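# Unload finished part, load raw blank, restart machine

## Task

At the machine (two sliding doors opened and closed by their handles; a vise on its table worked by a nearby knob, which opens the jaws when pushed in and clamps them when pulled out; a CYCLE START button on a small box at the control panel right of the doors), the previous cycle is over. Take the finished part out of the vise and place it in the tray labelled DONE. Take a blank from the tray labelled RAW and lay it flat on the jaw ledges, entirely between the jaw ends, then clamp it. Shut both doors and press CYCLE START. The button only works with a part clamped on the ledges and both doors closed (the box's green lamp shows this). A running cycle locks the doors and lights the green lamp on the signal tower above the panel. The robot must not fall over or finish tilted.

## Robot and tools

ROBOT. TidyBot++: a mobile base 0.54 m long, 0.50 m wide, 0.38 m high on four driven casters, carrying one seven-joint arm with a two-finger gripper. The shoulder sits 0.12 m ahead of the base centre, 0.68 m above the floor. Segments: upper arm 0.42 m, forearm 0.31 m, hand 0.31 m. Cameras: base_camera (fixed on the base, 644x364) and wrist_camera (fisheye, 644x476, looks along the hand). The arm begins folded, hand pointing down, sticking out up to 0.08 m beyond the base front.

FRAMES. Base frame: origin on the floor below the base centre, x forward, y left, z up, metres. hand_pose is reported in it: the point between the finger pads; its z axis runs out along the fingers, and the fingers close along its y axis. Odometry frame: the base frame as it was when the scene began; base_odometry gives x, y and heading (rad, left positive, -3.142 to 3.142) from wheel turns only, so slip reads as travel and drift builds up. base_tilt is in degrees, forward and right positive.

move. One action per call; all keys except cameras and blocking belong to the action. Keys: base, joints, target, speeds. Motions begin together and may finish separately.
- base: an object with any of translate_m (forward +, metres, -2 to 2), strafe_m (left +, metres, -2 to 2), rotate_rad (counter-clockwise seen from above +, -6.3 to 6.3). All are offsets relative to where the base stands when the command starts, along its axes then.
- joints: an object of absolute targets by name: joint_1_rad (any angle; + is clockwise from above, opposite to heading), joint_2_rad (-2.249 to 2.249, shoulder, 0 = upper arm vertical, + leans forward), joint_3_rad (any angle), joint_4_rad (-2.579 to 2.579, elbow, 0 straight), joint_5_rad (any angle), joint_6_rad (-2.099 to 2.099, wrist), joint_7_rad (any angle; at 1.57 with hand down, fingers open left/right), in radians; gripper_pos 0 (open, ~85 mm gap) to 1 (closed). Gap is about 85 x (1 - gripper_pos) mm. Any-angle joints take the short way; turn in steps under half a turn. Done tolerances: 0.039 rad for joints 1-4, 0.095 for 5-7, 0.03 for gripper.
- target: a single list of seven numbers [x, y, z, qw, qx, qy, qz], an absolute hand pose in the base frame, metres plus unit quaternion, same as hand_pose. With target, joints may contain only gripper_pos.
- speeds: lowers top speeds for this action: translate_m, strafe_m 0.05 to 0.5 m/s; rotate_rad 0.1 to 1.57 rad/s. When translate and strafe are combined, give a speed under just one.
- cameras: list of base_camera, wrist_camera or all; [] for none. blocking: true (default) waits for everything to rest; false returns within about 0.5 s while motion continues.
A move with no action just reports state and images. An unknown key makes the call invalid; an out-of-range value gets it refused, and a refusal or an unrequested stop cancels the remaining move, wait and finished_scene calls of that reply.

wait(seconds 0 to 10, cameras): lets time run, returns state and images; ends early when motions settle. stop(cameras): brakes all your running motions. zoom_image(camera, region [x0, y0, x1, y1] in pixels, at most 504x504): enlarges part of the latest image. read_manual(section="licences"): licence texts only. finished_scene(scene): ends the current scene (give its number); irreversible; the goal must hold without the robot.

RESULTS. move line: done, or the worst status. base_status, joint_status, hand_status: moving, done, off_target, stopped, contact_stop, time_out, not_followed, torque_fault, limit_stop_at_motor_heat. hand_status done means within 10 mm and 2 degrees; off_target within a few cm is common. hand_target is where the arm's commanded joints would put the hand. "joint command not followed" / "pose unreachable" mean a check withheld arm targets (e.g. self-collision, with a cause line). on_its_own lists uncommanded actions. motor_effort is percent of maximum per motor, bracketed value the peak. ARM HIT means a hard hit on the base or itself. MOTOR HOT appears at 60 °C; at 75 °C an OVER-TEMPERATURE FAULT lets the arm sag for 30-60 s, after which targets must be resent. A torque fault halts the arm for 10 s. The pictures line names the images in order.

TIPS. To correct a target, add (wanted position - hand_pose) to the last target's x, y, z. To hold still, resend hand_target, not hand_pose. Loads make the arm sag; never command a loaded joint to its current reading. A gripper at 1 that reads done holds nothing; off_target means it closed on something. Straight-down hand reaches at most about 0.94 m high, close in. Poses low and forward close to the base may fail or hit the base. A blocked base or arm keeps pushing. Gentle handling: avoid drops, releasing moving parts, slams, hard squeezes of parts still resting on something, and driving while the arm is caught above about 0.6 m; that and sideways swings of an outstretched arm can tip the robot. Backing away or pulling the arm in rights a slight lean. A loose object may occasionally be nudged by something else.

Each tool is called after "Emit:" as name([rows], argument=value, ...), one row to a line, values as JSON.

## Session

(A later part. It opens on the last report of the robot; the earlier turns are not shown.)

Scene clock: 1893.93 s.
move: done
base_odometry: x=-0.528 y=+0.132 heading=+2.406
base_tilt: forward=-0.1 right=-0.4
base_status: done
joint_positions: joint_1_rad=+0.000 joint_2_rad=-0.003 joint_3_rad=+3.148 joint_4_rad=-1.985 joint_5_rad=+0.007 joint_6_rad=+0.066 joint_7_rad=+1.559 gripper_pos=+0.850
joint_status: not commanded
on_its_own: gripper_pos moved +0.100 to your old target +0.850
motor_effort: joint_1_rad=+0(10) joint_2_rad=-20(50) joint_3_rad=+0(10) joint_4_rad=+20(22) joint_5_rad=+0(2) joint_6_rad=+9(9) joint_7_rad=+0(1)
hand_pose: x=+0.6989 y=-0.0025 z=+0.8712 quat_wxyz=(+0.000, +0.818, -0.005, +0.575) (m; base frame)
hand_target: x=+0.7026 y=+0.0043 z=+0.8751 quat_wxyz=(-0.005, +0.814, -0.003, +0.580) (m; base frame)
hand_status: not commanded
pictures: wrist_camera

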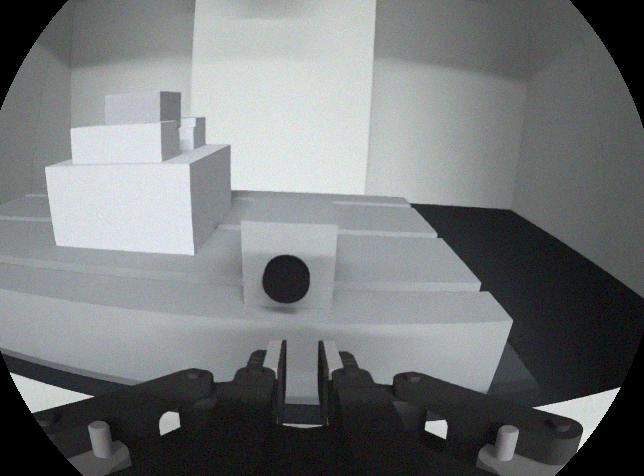

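Emit:
move(joints={"gripper_pos":0.5}, base={"strafe_m":-0.002,"translate_m":0.06}, cameras=["wrist_camera"])

Emit:
move(base={"translate_m":0.05}, speeds={"translate_m":0.1}, cameras=["wrist_camera"])

Scene clock: 1904.63 s.
move: done
base_odometry: x=-0.571 y=+0.174 heading=+2.406
base_tilt: forward=-0.1 right=-0.4
base_status: done
joint_positions: joint_1_rad=+0.000 joint_2_rad=+0.014 joint_3_rad=+3.148 joint_4_rad=-1.985 joint_5_rad=+0.007 joint_6_rad=+0.066 joint_7_rad=+1.559 gripper_pos=+0.500
joint_status: all done
motor_effort: joint_1_rad=+0(1) joint_2_rad=-20(24) joint_3_rad=+0(1) joint_4_rad=+19(21) joint_5_rad=+0(1) joint_6_rad=+8(9) joint_7_rad=+0(1)
hand_pose: x=+0.7020 y=-0.0025 z=+0.8617 quat_wxyz=(+0.000, +0.823, -0.005, +0.568) (m; base frame)
hand_target: x=+0.7026 y=+0.0043 z=+0.8751 quat_wxyz=(-0.005, +0.814, -0.003, +0.580) (m; base frame)
hand_status: not commanded
pictures: wrist_camera

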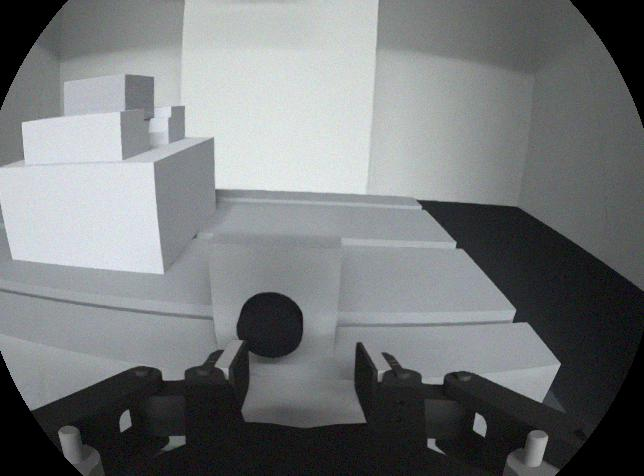

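Scene clock: 1905.60 s.
move: done
base_odometry: x=-0.608 y=+0.207 heading=+2.406
base_tilt: forward=-0.2 right=-0.4
base_status: done
joint_positions: joint_1_rad=-0.002 joint_2_rad=-0.063 joint_3_rad=+3.145 joint_4_rad=-2.039 joint_5_rad=+0.007 joint_6_rad=+0.026 joint_7_rad=+1.559 gripper_pos=+0.500
joint_status: not commanded
motor_effort: joint_1_rad=-1(3) joint_2_rad=-7(22) joint_3_rad=+0(4) joint_4_rad=+30(33) joint_5_rad=+0(1) joint_6_rad=+16(18) joint_7_rad=-1(1)
hand_pose: x=+0.6706 y=+0.0001 z=+0.8628 quat_wxyz=(-0.001, +0.828, -0.003, +0.561) (m; base frame)
hand_target: x=+0.7026 y=+0.0043 z=+0.8751 quat_wxyz=(-0.005, +0.814, -0.003, +0.580) (m; base frame)
hand_status: not commanded
pictures: wrist_camera

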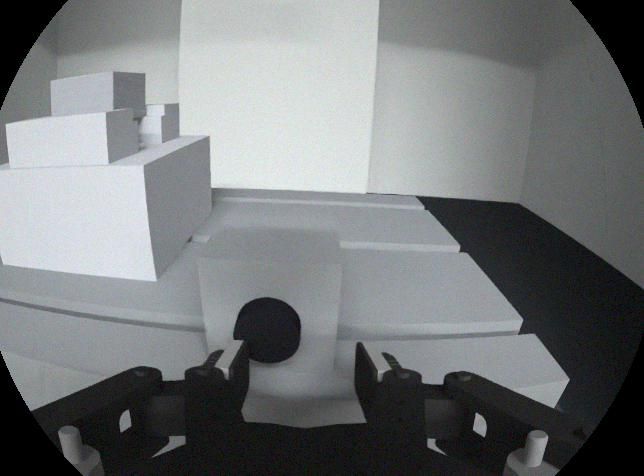

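Emit:
move(base={"translate_m":-0.045}, cameras=[])

Emit:
move(base={"strafe_m":0.014}, cameras=["wrist_camera"])

Scene clock: 1913.73 s.
move: done
base_odometry: x=-0.575 y=+0.177 heading=+2.406
base_tilt: forward=-0.1 right=-0.4
base_status: done
joint_positions: joint_1_rad=-0.002 joint_2_rad=+0.005 joint_3_rad=+3.146 joint_4_rad=-1.988 joint_5_rad=+0.007 joint_6_rad=+0.052 joint_7_rad=+1.559 gripper_pos=+0.500
joint_status: not commanded
motor_effort: joint_1_rad=+0(3) joint_2_rad=-21(22) joint_3_rad=+0(2) joint_4_rad=+20(29) joint_5_rad=+0(0) joint_6_rad=+9(15) joint_7_rad=+0(1)
hand_pose: x=+0.6980 y=+0.0005 z=+0.8611 quat_wxyz=(-0.001, +0.825, -0.003, +0.565) (m; base frame)
hand_target: x=+0.7026 y=+0.0043 z=+0.8751 quat_wxyz=(-0.005, +0.814, -0.003, +0.580) (m; base frame)
hand_status: not commanded
pictures: none
No camera images: "cameras" was empty.

Scene clock: 1914.40 s.
move: done
base_odometry: x=-0.584 y=+0.167 heading=+2.407
base_tilt: forward=-0.1 right=-0.4
base_status: done
joint_positions: joint_1_rad=-0.007 joint_2_rad=+0.005 joint_3_rad=+3.142 joint_4_rad=-1.988 joint_5_rad=+0.007 joint_6_rad=+0.052 joint_7_rad=+1.559 gripper_pos=+0.500
joint_status: not commanded
motor_effort: joint_1_rad=-1(3) joint_2_rad=-21(22) joint_3_rad=+0(3) joint_4_rad=+19(20) joint_5_rad=+0(0) joint_6_rad=+7(9) joint_7_rad=+0(1)
hand_pose: x=+0.6980 y=+0.0053 z=+0.8611 quat_wxyz=(-0.003, +0.825, +0.001, +0.565) (m; base frame)
hand_target: x=+0.7026 y=+0.0043 z=+0.8751 quat_wxyz=(-0.005, +0.814, -0.003, +0.580) (m; base frame)
hand_status: not commanded
pictures: wrist_camera

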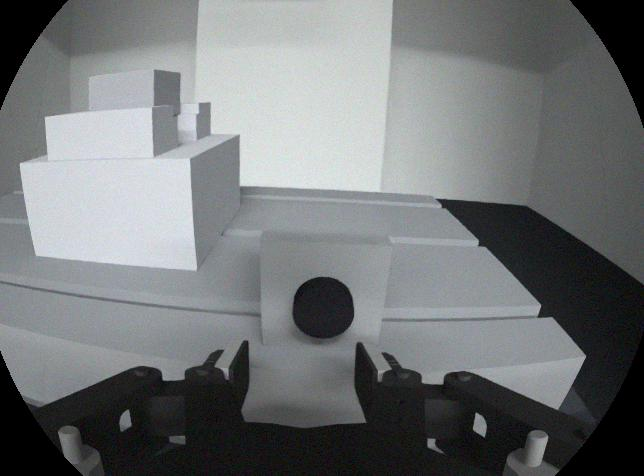

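Emit:
move(base={"strafe_m":-0.008,"translate_m":0.03}, speeds={"translate_m":0.1}, cameras=["wrist_camera"])

Scene clock: 1920.77 s.
move: done
base_odometry: x=-0.601 y=+0.193 heading=+2.406
base_tilt: forward=-0.1 right=-0.4
base_status: done
joint_positions: joint_1_rad=-0.007 joint_2_rad=+0.001 joint_3_rad=+3.142 joint_4_rad=-1.991 joint_5_rad=+0.007 joint_6_rad=+0.050 joint_7_rad=+1.559 gripper_pos=+0.500
joint_status: not commanded
motor_effort: joint_1_rad=-1(2) joint_2_rad=-17(22) joint_3_rad=+0(2) joint_4_rad=+22(27) joint_5_rad=+1(1) joint_6_rad=+10(14) joint_7_rad=+0(1)
hand_pose: x=+0.6964 y=+0.0054 z=+0.8617 quat_wxyz=(-0.003, +0.825, +0.001, +0.565) (m; base frame)
hand_target: x=+0.7026 y=+0.0043 z=+0.8751 quat_wxyz=(-0.005, +0.814, -0.003, +0.580) (m; base frame)
hand_status: not commanded
pictures: wrist_camera

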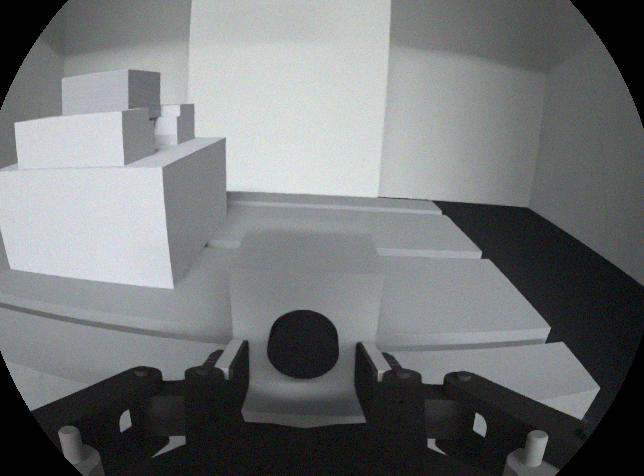

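Emit:
move(joints={"joint_4_rad":-1.95,"joint_6_rad":0.06}, base={"translate_m":0.008}, cameras=["wrist_camera"])

Emit:
move(joints={"gripper_pos":0.9}, cameras=["wrist_camera"])

Emit:
move(base={"translate_m":-0.05}, speeds={"translate_m":0.06}, cameras=["wrist_camera"])

Scene clock: 1928.67 s.
move: off_target
base_odometry: x=-0.607 y=+0.198 heading=+2.406
base_tilt: forward=-0.1 right=-0.4
base_status: done
joint_positions: joint_1_rad=-0.007 joint_2_rad=-0.016 joint_3_rad=+3.140 joint_4_rad=-1.993 joint_5_rad=+0.007 joint_6_rad=+0.025 joint_7_rad=+1.559 gripper_pos=+0.500
joint_status: joint_4_rad off_target (ended at -1.993, target -1.950); the others done
motor_effort: joint_1_rad=-2(3) joint_2_rad=-16(20) joint_3_rad=-1(4) joint_4_rad=+26(30) joint_5_rad=+1(1) joint_6_rad=+12(16) joint_7_rad=+0(1)
hand_pose: x=+0.6899 y=+0.0060 z=+0.8625 quat_wxyz=(-0.004, +0.828, +0.001, +0.560) (m; base frame)
hand_target: x=+0.7072 y=+0.0043 z=+0.8868 quat_wxyz=(-0.005, +0.811, -0.003, +0.585) (m; base frame)
hand_status: not commanded
pictures: wrist_camera

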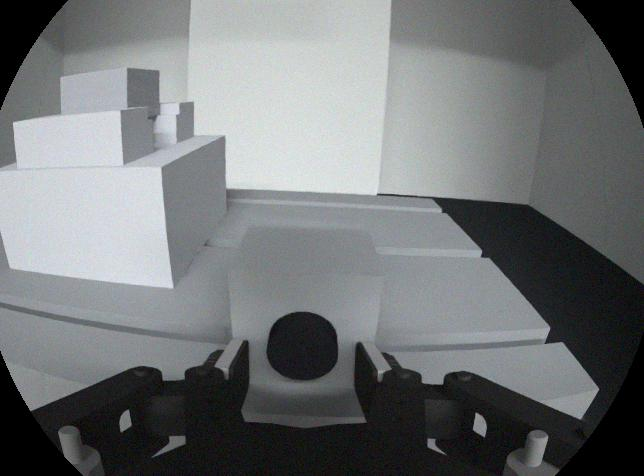

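Scene clock: 1929.43 s.
move: off_target
base_odometry: x=-0.607 y=+0.198 heading=+2.406
base_tilt: forward=-0.2 right=-0.4
base_status: not commanded
joint_positions: joint_1_rad=-0.005 joint_2_rad=-0.021 joint_3_rad=+3.139 joint_4_rad=-1.995 joint_5_rad=+0.007 joint_6_rad=+0.021 joint_7_rad=+1.559 gripper_pos=+0.751
joint_status: gripper_pos off_target (ended at +0.751, target +0.900)
motor_effort: joint_1_rad=-2(6) joint_2_rad=-13(15) joint_3_rad=-1(7) joint_4_rad=+29(31) joint_5_rad=+0(1) joint_6_rad=+16(17) joint_7_rad=+0(1)
hand_pose: x=+0.6881 y=+0.0060 z=+0.8634 quat_wxyz=(-0.004, +0.828, +0.002, +0.560) (m; base frame)
hand_target: x=+0.7072 y=+0.0043 z=+0.8868 quat_wxyz=(-0.005, +0.811, -0.003, +0.585) (m; base frame)
hand_status: not commanded
pictures: wrist_camera

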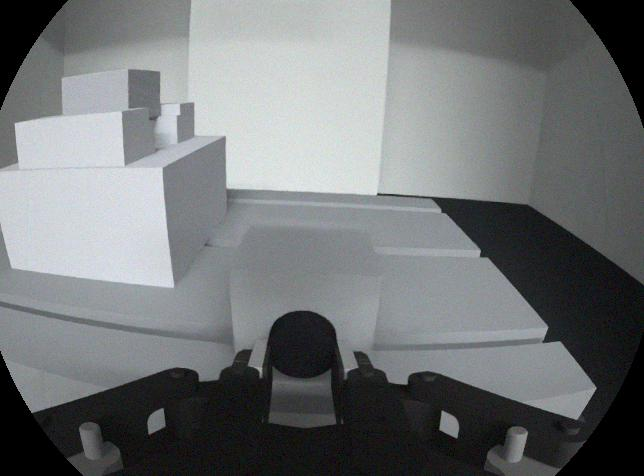

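Scene clock: 1930.77 s.
move: done
base_odometry: x=-0.570 y=+0.165 heading=+2.406
base_tilt: forward=-0.1 right=-0.4
base_status: done
joint_positions: joint_1_rad=-0.005 joint_2_rad=+0.063 joint_3_rad=+3.141 joint_4_rad=-1.927 joint_5_rad=+0.007 joint_6_rad=+0.055 joint_7_rad=+1.559 gripper_pos=+0.755
joint_status: not commanded
on_its_own: joint_4_rad moved +0.068 to your old target -1.950
motor_effort: joint_1_rad=-2(4) joint_2_rad=-32(37) joint_3_rad=-1(3) joint_4_rad=+14(28) joint_5_rad=+1(1) joint_6_rad=+4(15) joint_7_rad=+0(1)
hand_pose: x=+0.7236 y=+0.0051 z=+0.8630 quat_wxyz=(-0.003, +0.823, +0.001, +0.567) (m; base frame)
hand_target: x=+0.7072 y=+0.0043 z=+0.8868 quat_wxyz=(-0.005, +0.811, -0.003, +0.585) (m; base frame)
hand_status: not commanded
pictures: wrist_camera

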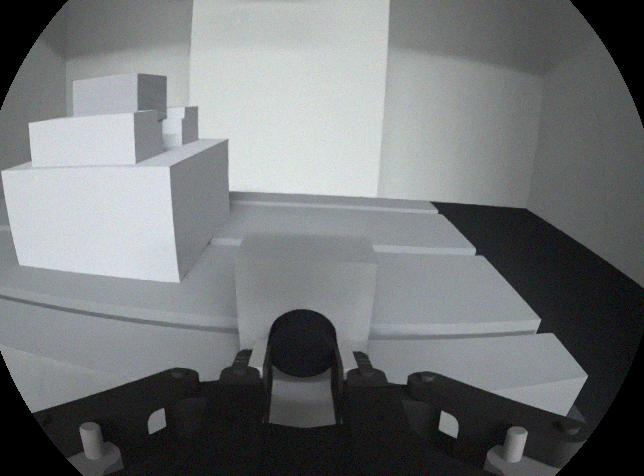

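Emit:
move(joints={"gripper_pos":1.0}, cameras=[])

Emit:
move(base={"translate_m":-0.04}, speeds={"translate_m":0.06}, cameras=["wrist_camera"])

Emit:
zoom_image(camera="wrist_camera", region=[20, 60, 380, 400])

Scene clock: 1941.93 s.
move: off_target
base_odometry: x=-0.570 y=+0.165 heading=+2.406
base_tilt: forward=-0.1 right=-0.4
base_status: not commanded
joint_positions: joint_1_rad=-0.005 joint_2_rad=+0.064 joint_3_rad=+3.141 joint_4_rad=-1.926 joint_5_rad=+0.007 joint_6_rad=+0.055 joint_7_rad=+1.559 gripper_pos=+0.755
joint_status: gripper_pos off_target (ended at +0.755, target +1.000)
motor_effort: joint_1_rad=+0(1) joint_2_rad=-33(33) joint_3_rad=+0(1) joint_4_rad=+15(15) joint_5_rad=+1(1) joint_6_rad=+6(6) joint_7_rad=+0(0)
hand_pose: x=+0.7237 y=+0.0050 z=+0.8630 quat_wxyz=(-0.003, +0.823, +0.001, +0.567) (m; base frame)
hand_target: x=+0.7072 y=+0.0043 z=+0.8868 quat_wxyz=(-0.005, +0.811, -0.003, +0.585) (m; base frame)
hand_status: not commanded
pictures: none
No camera images: "cameras" was empty.

Scene clock: 1943.33 s.
move: done
base_odometry: x=-0.540 y=+0.138 heading=+2.406
base_tilt: forward=-0.2 right=-0.4
base_status: done
joint_positions: joint_1_rad=-0.006 joint_2_rad=+0.002 joint_3_rad=+3.141 joint_4_rad=-1.953 joint_5_rad=+0.007 joint_6_rad=+0.034 joint_7_rad=+1.559 gripper_pos=+0.999
joint_status: not commanded
on_its_own: gripper_pos moved +0.244 to your old target +1.000
motor_effort: joint_1_rad=+0(3) joint_2_rad=-21(45) joint_3_rad=+0(3) joint_4_rad=+20(29) joint_5_rad=+0(1) joint_6_rad=+8(18) joint_7_rad=+0(1)
hand_pose: x=+0.7036 y=+0.0049 z=+0.8779 quat_wxyz=(-0.003, +0.819, +0.001, +0.573) (m; base frame)
hand_target: x=+0.7072 y=+0.0043 z=+0.8868 quat_wxyz=(-0.005, +0.811, -0.003, +0.585) (m; base frame)
hand_status: not commanded
pictures: wrist_camera

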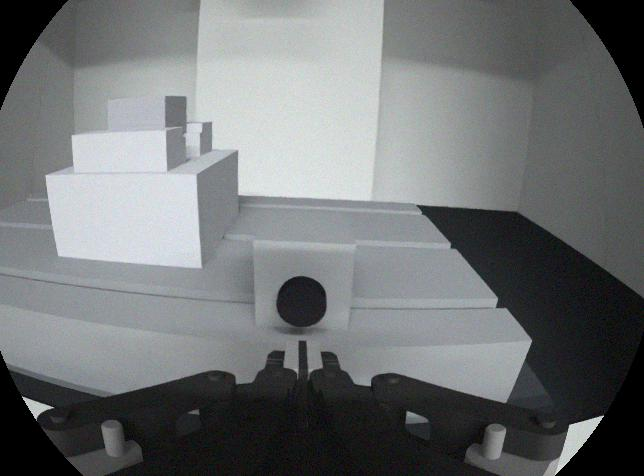

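Scaled by 1.400.

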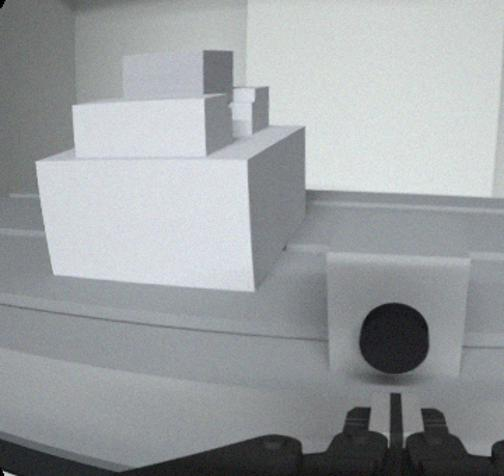

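Emit:
zoom_image(camera="wrist_camera", region=[60, 80, 240, 200])

Emit:
zoom_image(camera="wrist_camera", region=[240, 230, 360, 350])

Scaled by 2.800.

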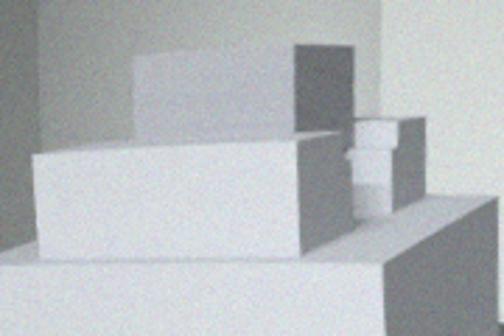

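Scaled by 4.200.

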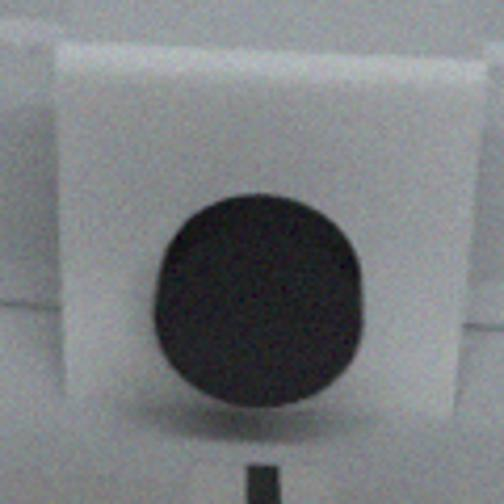

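Emit:
move(base={"translate_m":0.052}, cameras=["wrist_camera"])

Emit:
zoom_image(camera="wrist_camera", region=[210, 210, 410, 390])

Emit:
zoom_image(camera="wrist_camera", region=[20, 60, 260, 290])

Scene clock: 1968.20 s.
move: done
base_odometry: x=-0.579 y=+0.173 heading=+2.406
base_tilt: forward=-0.1 right=-0.4
base_status: done
joint_positions: joint_1_rad=-0.006 joint_2_rad=+0.005 joint_3_rad=+3.141 joint_4_rad=-1.955 joint_5_rad=+0.007 joint_6_rad=+0.034 joint_7_rad=+1.559 gripper_pos=+0.999
joint_status: not commanded
motor_effort: joint_1_rad=+0(2) joint_2_rad=-20(22) joint_3_rad=+0(2) joint_4_rad=+21(25) joint_5_rad=+0(1) joint_6_rad=+9(12) joint_7_rad=+0(1)
hand_pose: x=+0.7037 y=+0.0054 z=+0.8750 quat_wxyz=(-0.003, +0.821, +0.001, +0.571) (m; base frame)
hand_target: x=+0.7072 y=+0.0043 z=+0.8868 quat_wxyz=(-0.005, +0.811, -0.003, +0.585) (m; base frame)
hand_status: not commanded
pictures: wrist_camera

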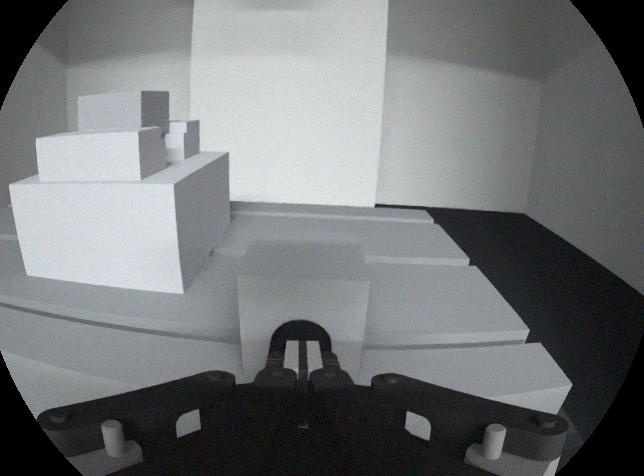

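Scaled by 2.520.

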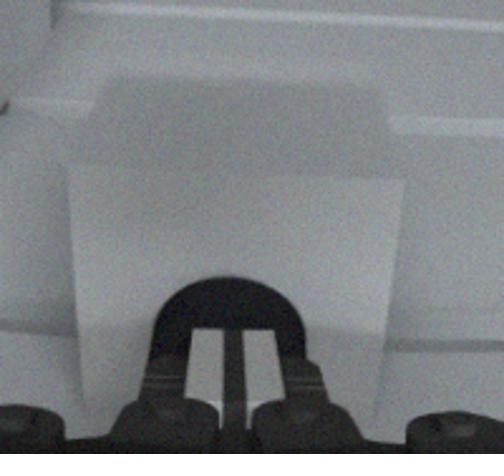

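Scaled by 2.100.

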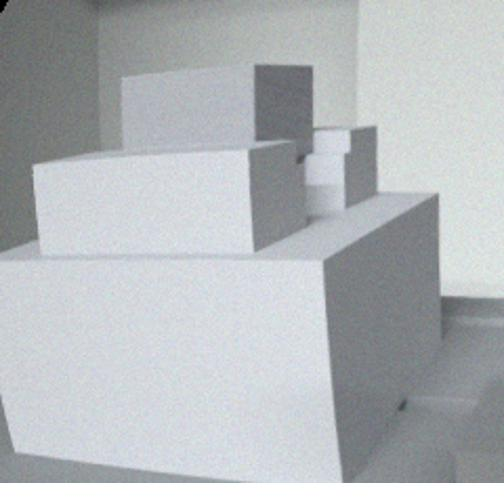

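Emit:
move(base={"translate_m":-0.03}, joints={"gripper_pos":0.5,"joint_4_rad":-1.97,"joint_6_rad":0.07}, cameras=["wrist_camera"])

Emit:
zoom_image(camera="wrist_camera", region=[200, 200, 400, 380])

Emit:
move(base={"translate_m":0.045}, speeds={"translate_m":0.1}, cameras=["wrist_camera"])

Scene clock: 1979.70 s.
move: done
base_odometry: x=-0.556 y=+0.153 heading=+2.405
base_tilt: forward=-0.2 right=-0.4
base_status: done
joint_positions: joint_1_rad=-0.006 joint_2_rad=+0.005 joint_3_rad=+3.141 joint_4_rad=-1.960 joint_5_rad=+0.007 joint_6_rad=+0.037 joint_7_rad=+1.559 gripper_pos=+0.500
joint_status: all done
motor_effort: joint_1_rad=+0(1) joint_2_rad=-21(24) joint_3_rad=+0(1) joint_4_rad=+20(21) joint_5_rad=+0(0) joint_6_rad=+8(9) joint_7_rad=+0(1)
hand_pose: x=+0.7030 y=+0.0055 z=+0.8734 quat_wxyz=(-0.003, +0.821, +0.001, +0.571) (m; base frame)
hand_target: x=+0.7038 y=+0.0043 z=+0.8780 quat_wxyz=(-0.005, +0.814, -0.003, +0.580) (m; base frame)
hand_status: not commanded
pictures: wrist_camera

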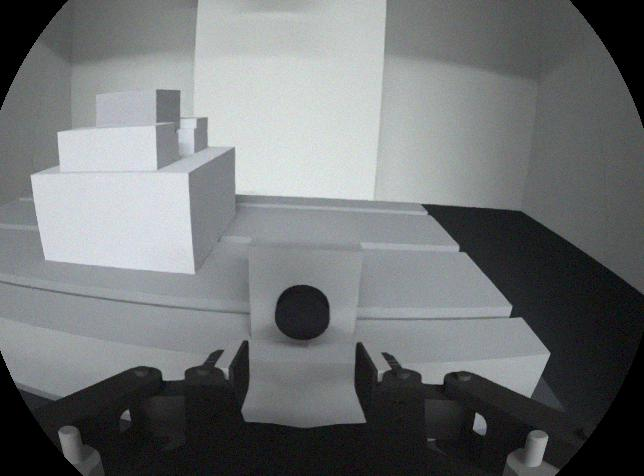

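Scaled by 2.520.

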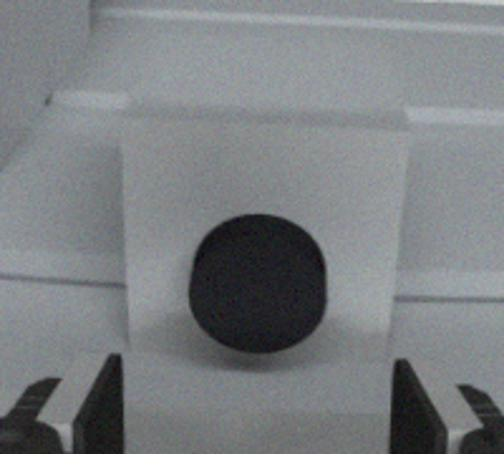

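Scene clock: 1980.63 s.
move: done
base_odometry: x=-0.589 y=+0.183 heading=+2.405
base_tilt: forward=-0.1 right=-0.4
base_status: done
joint_positions: joint_1_rad=-0.006 joint_2_rad=+0.009 joint_3_rad=+3.141 joint_4_rad=-1.960 joint_5_rad=+0.007 joint_6_rad=+0.037 joint_7_rad=+1.559 gripper_pos=+0.500
joint_status: not commanded
motor_effort: joint_1_rad=-1(1) joint_2_rad=-22(24) joint_3_rad=+0(1) joint_4_rad=+20(21) joint_5_rad=+0(1) joint_6_rad=+8(9) joint_7_rad=+0(1)
hand_pose: x=+0.7038 y=+0.0055 z=+0.8709 quat_wxyz=(-0.003, +0.822, +0.001, +0.569) (m; base frame)
hand_target: x=+0.7038 y=+0.0043 z=+0.8780 quat_wxyz=(-0.005, +0.814, -0.003, +0.580) (m; base frame)
hand_status: not commanded
pictures: wrist_camera

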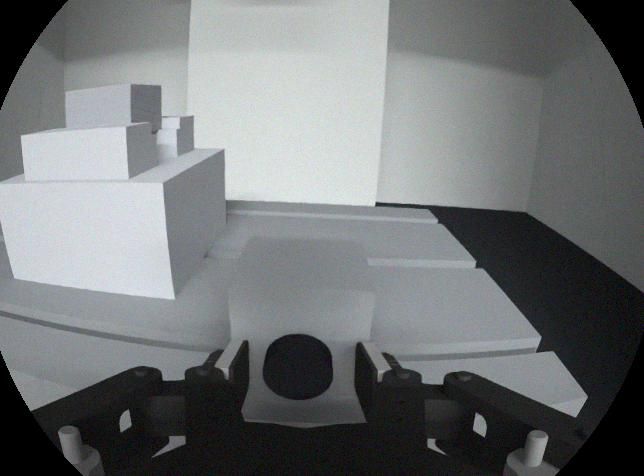

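Emit:
move(base={"translate_m":0.012}, speeds={"translate_m":0.1}, cameras=[])

Emit:
move(joints={"gripper_pos":0.9}, cameras=["wrist_camera"])

Emit:
move(base={"translate_m":-0.05}, speeds={"translate_m":0.05}, cameras=["wrist_camera"])

Scene clock: 1989.57 s.
move: done
base_odometry: x=-0.598 y=+0.191 heading=+2.405
base_tilt: forward=-0.1 right=-0.4
base_status: done
joint_positions: joint_1_rad=-0.006 joint_2_rad=-0.006 joint_3_rad=+3.141 joint_4_rad=-1.977 joint_5_rad=+0.007 joint_6_rad=+0.035 joint_7_rad=+1.559 gripper_pos=+0.500
joint_status: not commanded
motor_effort: joint_1_rad=-1(2) joint_2_rad=-17(21) joint_3_rad=+0(3) joint_4_rad=+21(28) joint_5_rad=+0(1) joint_6_rad=+10(15) joint_7_rad=+0(1)
hand_pose: x=+0.6967 y=+0.0055 z=+0.8684 quat_wxyz=(-0.003, +0.824, +0.001, +0.567) (m; base frame)
hand_target: x=+0.7038 y=+0.0043 z=+0.8780 quat_wxyz=(-0.005, +0.814, -0.003, +0.580) (m; base frame)
hand_status: not commanded
pictures: none
No camera images: "cameras" was empty.

Scene clock: 1990.33 s.
move: off_target
base_odometry: x=-0.598 y=+0.191 heading=+2.405
base_tilt: forward=-0.2 right=-0.4
base_status: not commanded
joint_positions: joint_1_rad=-0.007 joint_2_rad=-0.010 joint_3_rad=+3.138 joint_4_rad=-1.981 joint_5_rad=+0.007 joint_6_rad=+0.035 joint_7_rad=+1.559 gripper_pos=+0.739
joint_status: gripper_pos off_target (ended at +0.739, target +0.900)
motor_effort: joint_1_rad=-4(8) joint_2_rad=-13(17) joint_3_rad=-3(7) joint_4_rad=+23(26) joint_5_rad=+1(1) joint_6_rad=+11(13) joint_7_rad=+0(0)
hand_pose: x=+0.6949 y=+0.0078 z=+0.8692 quat_wxyz=(-0.005, +0.824, +0.003, +0.567) (m; base frame)
hand_target: x=+0.7038 y=+0.0043 z=+0.8780 quat_wxyz=(-0.005, +0.814, -0.003, +0.580) (m; base frame)
hand_status: not commanded
pictures: wrist_camera

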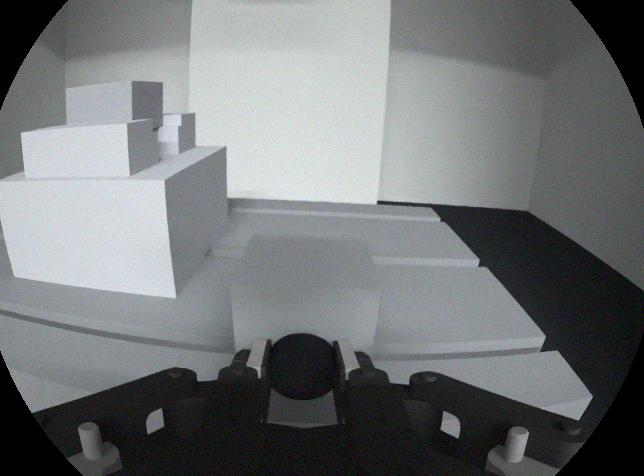

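Scene clock: 1991.73 s.
move: done
base_odometry: x=-0.562 y=+0.158 heading=+2.405
base_tilt: forward=-0.1 right=-0.4
base_status: done
joint_positions: joint_1_rad=-0.006 joint_2_rad=+0.089 joint_3_rad=+3.139 joint_4_rad=-1.909 joint_5_rad=+0.007 joint_6_rad=+0.096 joint_7_rad=+1.559 gripper_pos=+0.742
joint_status: not commanded
motor_effort: joint_1_rad=+0(3) joint_2_rad=-37(41) joint_3_rad=+0(3) joint_4_rad=+9(22) joint_5_rad=+0(1) joint_6_rad=+1(10) joint_7_rad=+0(0)
hand_pose: x=+0.7366 y=+0.0067 z=+0.8692 quat_wxyz=(-0.004, +0.814, +0.002, +0.581) (m; base frame)
hand_target: x=+0.7038 y=+0.0043 z=+0.8780 quat_wxyz=(-0.005, +0.814, -0.003, +0.580) (m; base frame)
hand_status: not commanded
pictures: wrist_camera

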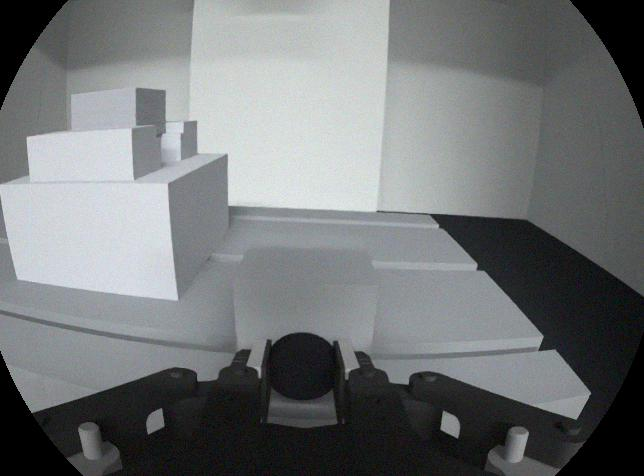

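Emit:
move(base={"translate_m":-0.02}, speeds={"translate_m":0.05}, cameras=["wrist_camera"])

Emit:
zoom_image(camera="wrist_camera", region=[200, 220, 400, 420])

Scene clock: 2001.03 s.
move: done
base_odometry: x=-0.547 y=+0.145 heading=+2.405
base_tilt: forward=-0.1 right=-0.4
base_status: done
joint_positions: joint_1_rad=-0.009 joint_2_rad=+0.127 joint_3_rad=+3.139 joint_4_rad=-1.880 joint_5_rad=+0.007 joint_6_rad=+0.121 joint_7_rad=+1.559 gripper_pos=+0.742
joint_status: not commanded
motor_effort: joint_1_rad=+0(4) joint_2_rad=-46(48) joint_3_rad=+0(3) joint_4_rad=+3(9) joint_5_rad=+0(0) joint_6_rad=-3(5) joint_7_rad=+0(1)
hand_pose: x=+0.7530 y=+0.0086 z=+0.8692 quat_wxyz=(-0.005, +0.810, +0.003, +0.587) (m; base frame)
hand_target: x=+0.7038 y=+0.0043 z=+0.8780 quat_wxyz=(-0.005, +0.814, -0.003, +0.580) (m; base frame)
hand_status: not commanded
pictures: wrist_camera

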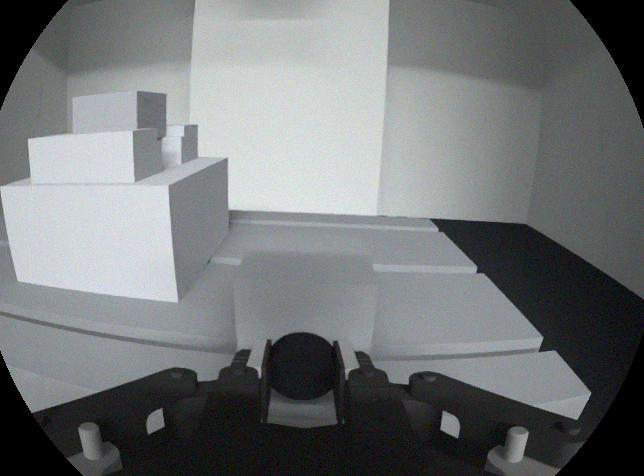

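Scaled by 2.520.

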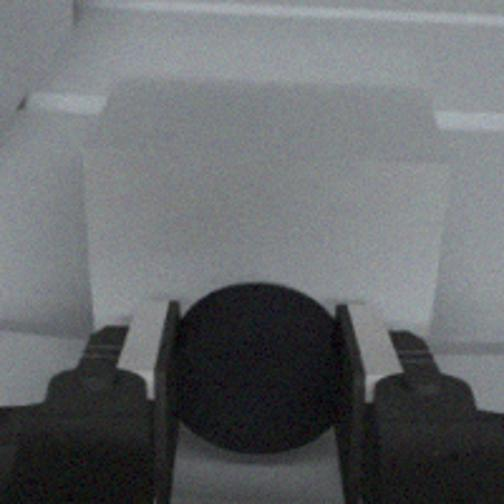

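Emit:
move(base={"translate_m":0.05}, speeds={"translate_m":0.1}, cameras=[])

Emit:
move(joints={"gripper_pos":0.5}, cameras=[])

Emit:
move(base={"translate_m":-0.4}, cameras=["wrist_camera"])

Emit:
move(base={"strafe_m":-0.445}, joints={"joint_1_rad":0,"joint_2_rad":-0.337,"joint_3_rad":3.1416,"joint_4_rad":-1.634,"joint_5_rad":0,"joint_6_rad":-0.3,"joint_7_rad":1.57,"gripper_pos":0.3}, cameras=["wrist_camera"])

Scene clock: 2012.50 s.
move: done
base_odometry: x=-0.584 y=+0.179 heading=+2.405
base_tilt: forward=-0.1 right=-0.4
base_status: done
joint_positions: joint_1_rad=-0.010 joint_2_rad=+0.013 joint_3_rad=+3.139 joint_4_rad=-1.976 joint_5_rad=+0.007 joint_6_rad=+0.072 joint_7_rad=+1.559 gripper_pos=+0.742
joint_status: not commanded
motor_effort: joint_1_rad=+1(3) joint_2_rad=-21(47) joint_3_rad=+1(4) joint_4_rad=+21(23) joint_5_rad=+0(1) joint_6_rad=+9(11) joint_7_rad=-1(1)
hand_pose: x=+0.7046 y=+0.0088 z=+0.8692 quat_wxyz=(-0.005, +0.818, +0.003, +0.575) (m; base frame)
hand_target: x=+0.7038 y=+0.0043 z=+0.8780 quat_wxyz=(-0.005, +0.814, -0.003, +0.580) (m; base frame)
hand_status: not commanded
pictures: none
No camera images: "cameras" was empty.

Scene clock: 2013.27 s.
move: done
base_odometry: x=-0.584 y=+0.179 heading=+2.405
base_tilt: forward=-0.1 right=-0.4
base_status: not commanded
joint_positions: joint_1_rad=-0.009 joint_2_rad=+0.014 joint_3_rad=+3.139 joint_4_rad=-1.975 joint_5_rad=+0.007 joint_6_rad=+0.072 joint_7_rad=+1.559 gripper_pos=+0.500
joint_status: all done
motor_effort: joint_1_rad=+0(1) joint_2_rad=-20(26) joint_3_rad=+0(2) joint_4_rad=+19(21) joint_5_rad=+0(1) joint_6_rad=+8(10) joint_7_rad=-1(1)
hand_pose: x=+0.7047 y=+0.0085 z=+0.8692 quat_wxyz=(-0.005, +0.818, +0.003, +0.575) (m; base frame)
hand_target: x=+0.7038 y=+0.0043 z=+0.8780 quat_wxyz=(-0.005, +0.814, -0.003, +0.580) (m; base frame)
hand_status: not commanded
pictures: none
No camera images: "cameras" was empty.

Scene clock: 2015.17 s.
move: done
base_odometry: x=-0.288 y=-0.090 heading=+2.405
base_tilt: forward=-0.1 right=-0.4
base_status: done
joint_positions: joint_1_rad=-0.009 joint_2_rad=+0.004 joint_3_rad=+3.139 joint_4_rad=-1.975 joint_5_rad=+0.007 joint_6_rad=+0.072 joint_7_rad=+1.559 gripper_pos=+0.500
joint_status: not commanded
motor_effort: joint_1_rad=+0(1) joint_2_rad=-20(25) joint_3_rad=+0(1) joint_4_rad=+20(21) joint_5_rad=+0(1) joint_6_rad=+8(9) joint_7_rad=+0(1)
hand_pose: x=+0.7029 y=+0.0084 z=+0.8749 quat_wxyz=(-0.005, +0.816, +0.003, +0.579) (m; base frame)
hand_target: x=+0.7038 y=+0.0043 z=+0.8780 quat_wxyz=(-0.005, +0.814, -0.003, +0.580) (m; base frame)
hand_status: not commanded
pictures: wrist_camera

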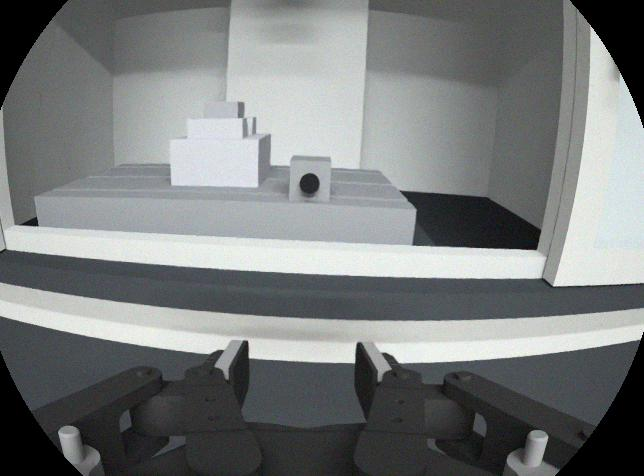

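Scene clock: 2017.17 s.
move: done
base_odometry: x=+0.011 y=+0.239 heading=+2.404
base_tilt: forward=-0.1 right=-0.4
base_status: done
joint_positions: joint_1_rad=-0.004 joint_2_rad=-0.338 joint_3_rad=+3.145 joint_4_rad=-1.643 joint_5_rad=+0.007 joint_6_rad=-0.261 joint_7_rad=+1.559 gripper_pos=+0.300
joint_status: all done
motor_effort: joint_1_rad=+0(2) joint_2_rad=-9(24) joint_3_rad=+0(3) joint_4_rad=+20(22) joint_5_rad=+0(1) joint_6_rad=+9(11) joint_7_rad=+0(2)
hand_pose: x=+0.5941 y=+0.0004 z=+1.1629 quat_wxyz=(-0.002, +0.705, -0.003, +0.709) (m; base frame)
hand_target: x=+0.5937 y=+0.0014 z=+1.1558 quat_wxyz=(+0.000, +0.716, +0.000, +0.698) (m; base frame)
hand_status: not commanded
pictures: wrist_camera

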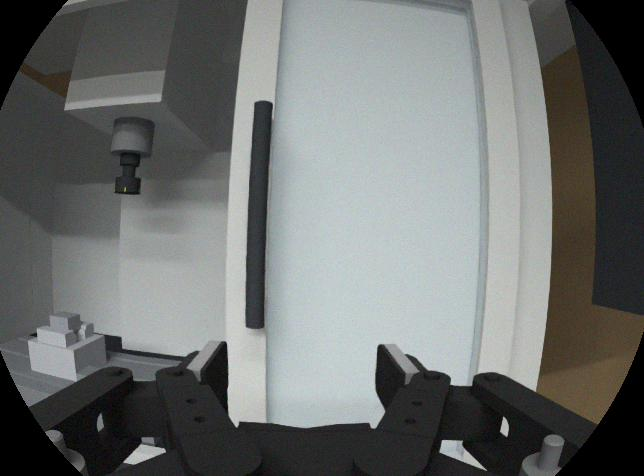

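Emit:
move(base={"strafe_m":0.06,"translate_m":0.25}, cameras=["wrist_camera"])

Scene clock: 2026.23 s.
move: done
base_odometry: x=-0.214 y=+0.363 heading=+2.404
base_tilt: forward=-0.1 right=-0.4
base_status: done
joint_positions: joint_1_rad=-0.004 joint_2_rad=-0.327 joint_3_rad=+3.145 joint_4_rad=-1.643 joint_5_rad=+0.007 joint_6_rad=-0.266 joint_7_rad=+1.559 gripper_pos=+0.300
joint_status: not commanded
motor_effort: joint_1_rad=-1(1) joint_2_rad=-9(14) joint_3_rad=+0(1) joint_4_rad=+21(21) joint_5_rad=+0(1) joint_6_rad=+8(9) joint_7_rad=-1(1)
hand_pose: x=+0.5994 y=+0.0004 z=+1.1563 quat_wxyz=(-0.002, +0.711, -0.003, +0.703) (m; base frame)
hand_target: x=+0.5937 y=+0.0014 z=+1.1558 quat_wxyz=(+0.000, +0.716, +0.000, +0.698) (m; base frame)
hand_status: not commanded
pictures: wrist_camera

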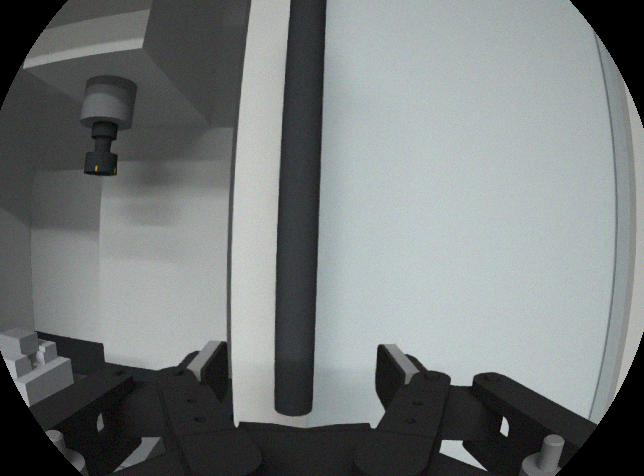

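Emit:
move(base={"translate_m":0.11}, speeds={"translate_m":0.2}, cameras=[])

Emit:
move(joints={"gripper_pos":0.6}, cameras=["wrist_camera"])

Scene clock: 2032.27 s.
move: done
base_odometry: x=-0.296 y=+0.437 heading=+2.404
base_tilt: forward=-0.1 right=-0.4
base_status: done
joint_positions: joint_1_rad=-0.004 joint_2_rad=-0.331 joint_3_rad=+3.145 joint_4_rad=-1.643 joint_5_rad=+0.007 joint_6_rad=-0.266 joint_7_rad=+1.559 gripper_pos=+0.300
joint_status: not commanded
motor_effort: joint_1_rad=+0(1) joint_2_rad=-10(14) joint_3_rad=+1(1) joint_4_rad=+21(22) joint_5_rad=+0(1) joint_6_rad=+9(9) joint_7_rad=+0(1)
hand_pose: x=+0.5977 y=+0.0004 z=+1.1578 quat_wxyz=(-0.002, +0.710, -0.003, +0.704) (m; base frame)
hand_target: x=+0.5937 y=+0.0014 z=+1.1558 quat_wxyz=(+0.000, +0.716, +0.000, +0.698) (m; base frame)
hand_status: not commanded
pictures: none
No camera images: "cameras" was empty.

Scene clock: 2032.97 s.
move: done
base_odometry: x=-0.296 y=+0.437 heading=+2.404
base_tilt: forward=-0.1 right=-0.4
base_status: not commanded
joint_positions: joint_1_rad=-0.004 joint_2_rad=-0.331 joint_3_rad=+3.145 joint_4_rad=-1.643 joint_5_rad=+0.007 joint_6_rad=-0.266 joint_7_rad=+1.559 gripper_pos=+0.600
joint_status: all done
motor_effort: joint_1_rad=+0(1) joint_2_rad=-10(11) joint_3_rad=+1(1) joint_4_rad=+20(21) joint_5_rad=+0(1) joint_6_rad=+9(9) joint_7_rad=+0(1)
hand_pose: x=+0.5977 y=+0.0004 z=+1.1578 quat_wxyz=(-0.002, +0.710, -0.003, +0.704) (m; base frame)
hand_target: x=+0.5937 y=+0.0014 z=+1.1558 quat_wxyz=(+0.000, +0.716, +0.000, +0.698) (m; base frame)
hand_status: not commanded
pictures: wrist_camera

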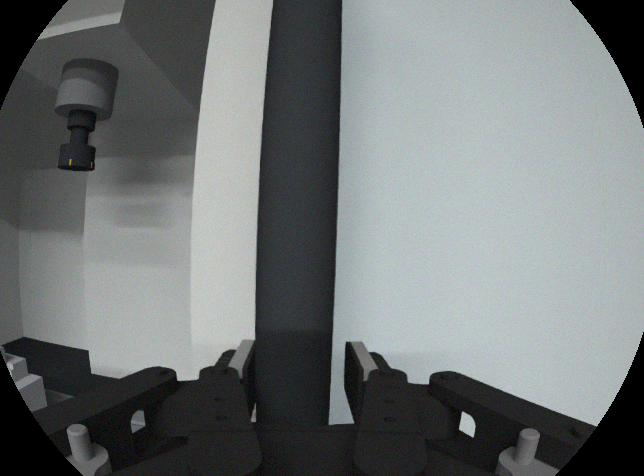

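Emit:
move(base={"strafe_m":0.5}, speeds={"strafe_m":0.15}, cameras=["wrist_camera"])

Scene clock: 2042.93 s.
move: done
base_odometry: x=-0.632 y=+0.067 heading=+2.404
base_tilt: forward=-0.1 right=-0.4
base_status: done
joint_positions: joint_1_rad=+0.046 joint_2_rad=-0.333 joint_3_rad=+3.199 joint_4_rad=-1.640 joint_5_rad=+0.007 joint_6_rad=-0.278 joint_7_rad=+1.559 gripper_pos=+0.600
joint_status: not commanded
motor_effort: joint_1_rad=-10(14) joint_2_rad=-8(14) joint_3_rad=-11(17) joint_4_rad=+20(22) joint_5_rad=-2(4) joint_6_rad=+9(11) joint_7_rad=-1(1)
hand_pose: x=+0.5941 y=-0.0560 z=+1.1567 quat_wxyz=(+0.028, +0.711, -0.045, +0.701) (m; base frame)
hand_target: x=+0.5937 y=+0.0014 z=+1.1558 quat_wxyz=(+0.000, +0.716, +0.000, +0.698) (m; base frame)
hand_status: not commanded
pictures: wrist_camera

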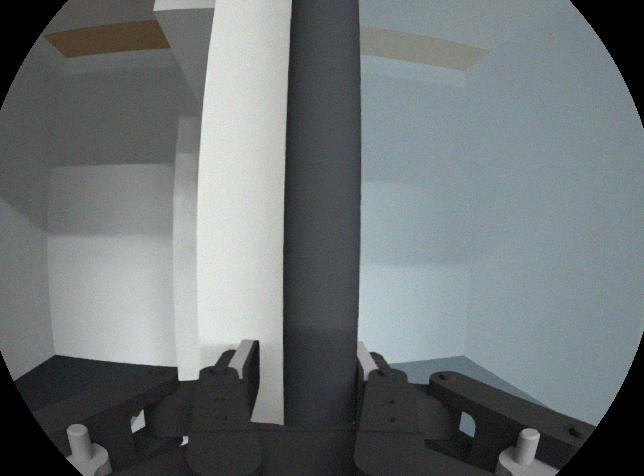

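Emit:
move(base={"strafe_m":0.08}, speeds={"strafe_m":0.15}, cameras=["wrist_camera"])

Scene clock: 2049.50 s.
move: done
base_odometry: x=-0.686 y=+0.008 heading=+2.404
base_tilt: forward=-0.1 right=-0.3
base_status: done
joint_positions: joint_1_rad=+0.107 joint_2_rad=-0.323 joint_3_rad=+3.280 joint_4_rad=-1.634 joint_5_rad=+0.007 joint_6_rad=-0.278 joint_7_rad=+1.559 gripper_pos=+0.600
joint_status: not commanded
motor_effort: joint_1_rad=-20(22) joint_2_rad=-13(14) joint_3_rad=-25(27) joint_4_rad=+20(21) joint_5_rad=-6(7) joint_6_rad=+7(9) joint_7_rad=-1(1)
hand_pose: x=+0.5848 y=-0.1339 z=+1.1544 quat_wxyz=(+0.067, +0.707, -0.103, +0.696) (m; base frame)
hand_target: x=+0.5937 y=+0.0014 z=+1.1558 quat_wxyz=(+0.000, +0.716, +0.000, +0.698) (m; base frame)
hand_status: not commanded
pictures: wrist_camera

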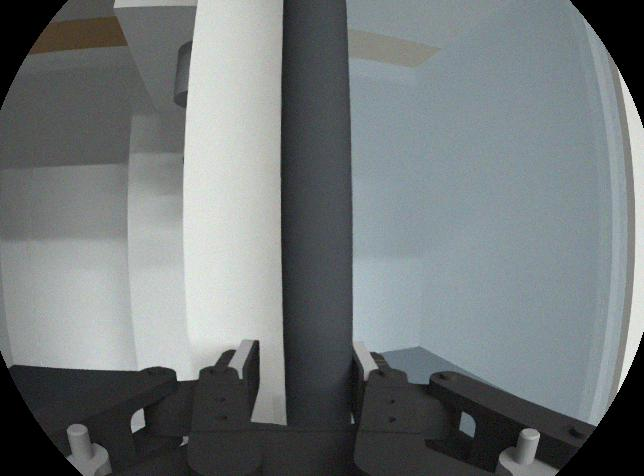

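Emit:
move(base={"strafe_m":-0.145}, speeds={"strafe_m":0.2}, cameras=[])

Emit:
move(joints={"gripper_pos":0.3}, cameras=["wrist_camera"])

Emit:
move(base={"translate_m":-0.25}, cameras=["wrist_camera"])

Emit:
move(base={"strafe_m":0.5}, cameras=["wrist_camera"])

Scene clock: 2064.47 s.
move: done
base_odometry: x=-0.588 y=+0.116 heading=+2.404
base_tilt: forward=-0.1 right=-0.4
base_status: done
joint_positions: joint_1_rad=-0.001 joint_2_rad=-0.339 joint_3_rad=+3.143 joint_4_rad=-1.637 joint_5_rad=+0.007 joint_6_rad=-0.295 joint_7_rad=+1.559 gripper_pos=+0.600
joint_status: not commanded
motor_effort: joint_1_rad=+0(21) joint_2_rad=-9(14) joint_3_rad=+2(25) joint_4_rad=+20(23) joint_5_rad=+1(6) joint_6_rad=+9(12) joint_7_rad=+0(1)
hand_pose: x=+0.5931 y=+0.0003 z=+1.1566 quat_wxyz=(-0.001, +0.715, -0.003, +0.699) (m; base frame)
hand_target: x=+0.5937 y=+0.0014 z=+1.1558 quat_wxyz=(+0.000, +0.716, +0.000, +0.698) (m; base frame)
hand_status: not commanded
pictures: none
No camera images: "cameras" was empty.

Scene clock: 2065.17 s.
move: done
base_odometry: x=-0.588 y=+0.116 heading=+2.404
base_tilt: forward=-0.1 right=-0.4
base_status: not commanded
joint_positions: joint_1_rad=-0.001 joint_2_rad=-0.339 joint_3_rad=+3.143 joint_4_rad=-1.637 joint_5_rad=+0.007 joint_6_rad=-0.295 joint_7_rad=+1.559 gripper_pos=+0.300
joint_status: all done
motor_effort: joint_1_rad=+0(1) joint_2_rad=-8(10) joint_3_rad=+1(1) joint_4_rad=+21(21) joint_5_rad=+0(1) joint_6_rad=+9(9) joint_7_rad=+0(1)
hand_pose: x=+0.5931 y=+0.0003 z=+1.1566 quat_wxyz=(-0.001, +0.715, -0.003, +0.699) (m; base frame)
hand_target: x=+0.5937 y=+0.0014 z=+1.1558 quat_wxyz=(+0.000, +0.716, +0.000, +0.698) (m; base frame)
hand_status: not commanded
pictures: wrist_camera

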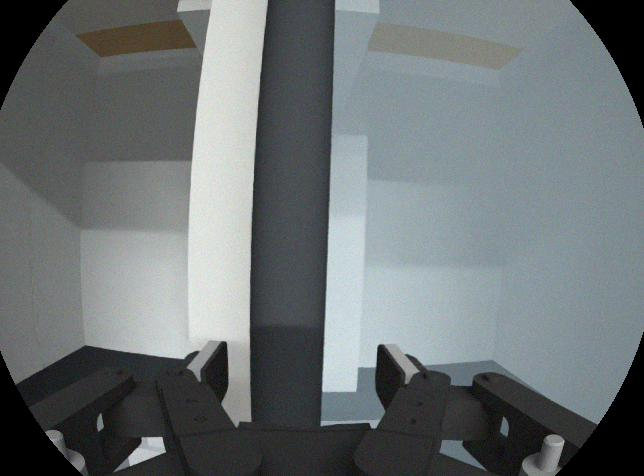

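Scene clock: 2066.90 s.
move: done
base_odometry: x=-0.403 y=-0.052 heading=+2.405
base_tilt: forward=-0.1 right=-0.4
base_status: done
joint_positions: joint_1_rad=-0.001 joint_2_rad=-0.343 joint_3_rad=+3.143 joint_4_rad=-1.637 joint_5_rad=+0.007 joint_6_rad=-0.295 joint_7_rad=+1.559 gripper_pos=+0.300
joint_status: not commanded
motor_effort: joint_1_rad=+0(1) joint_2_rad=-9(13) joint_3_rad=+0(1) joint_4_rad=+20(22) joint_5_rad=+0(1) joint_6_rad=+9(9) joint_7_rad=+0(1)
hand_pose: x=+0.5913 y=+0.0003 z=+1.1583 quat_wxyz=(-0.001, +0.714, -0.003, +0.701) (m; base frame)
hand_target: x=+0.5937 y=+0.0014 z=+1.1558 quat_wxyz=(+0.000, +0.716, +0.000, +0.698) (m; base frame)
hand_status: not commanded
pictures: wrist_camera

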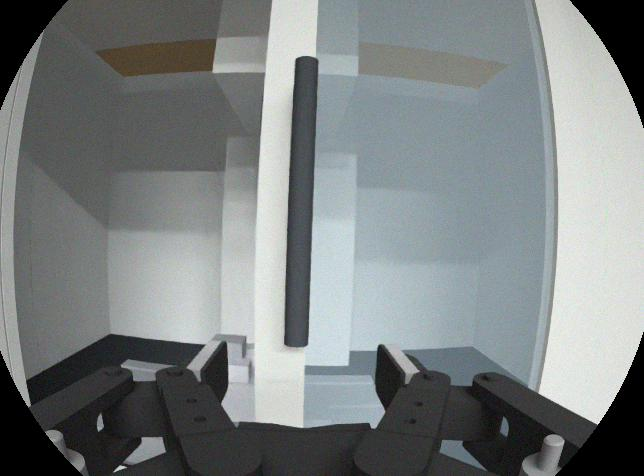

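Scene clock: 2069.00 s.
move: done
base_odometry: x=-0.739 y=-0.423 heading=+2.405
base_tilt: forward=-0.1 right=-0.4
base_status: done
joint_positions: joint_1_rad=-0.001 joint_2_rad=-0.342 joint_3_rad=+3.137 joint_4_rad=-1.637 joint_5_rad=+0.007 joint_6_rad=-0.295 joint_7_rad=+1.559 gripper_pos=+0.300
joint_status: not commanded
motor_effort: joint_1_rad=+0(2) joint_2_rad=-9(10) joint_3_rad=+1(4) joint_4_rad=+21(21) joint_5_rad=+1(1) joint_6_rad=+9(9) joint_7_rad=+0(1)
hand_pose: x=+0.5915 y=+0.0043 z=+1.1580 quat_wxyz=(-0.002, +0.714, +0.000, +0.700) (m; base frame)
hand_target: x=+0.5937 y=+0.0014 z=+1.1558 quat_wxyz=(+0.000, +0.716, +0.000, +0.698) (m; base frame)
hand_status: not commanded
pictures: wrist_camera

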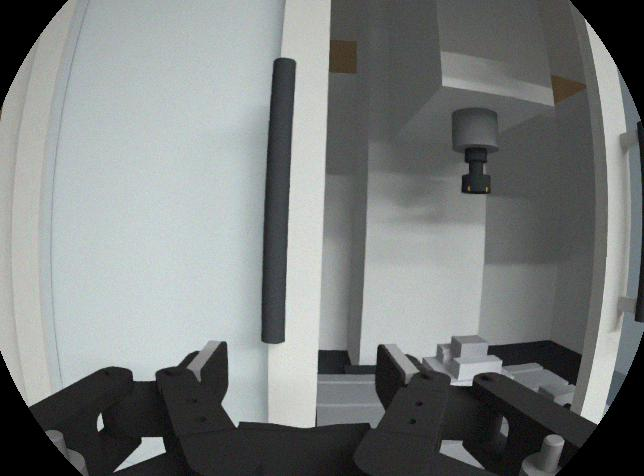

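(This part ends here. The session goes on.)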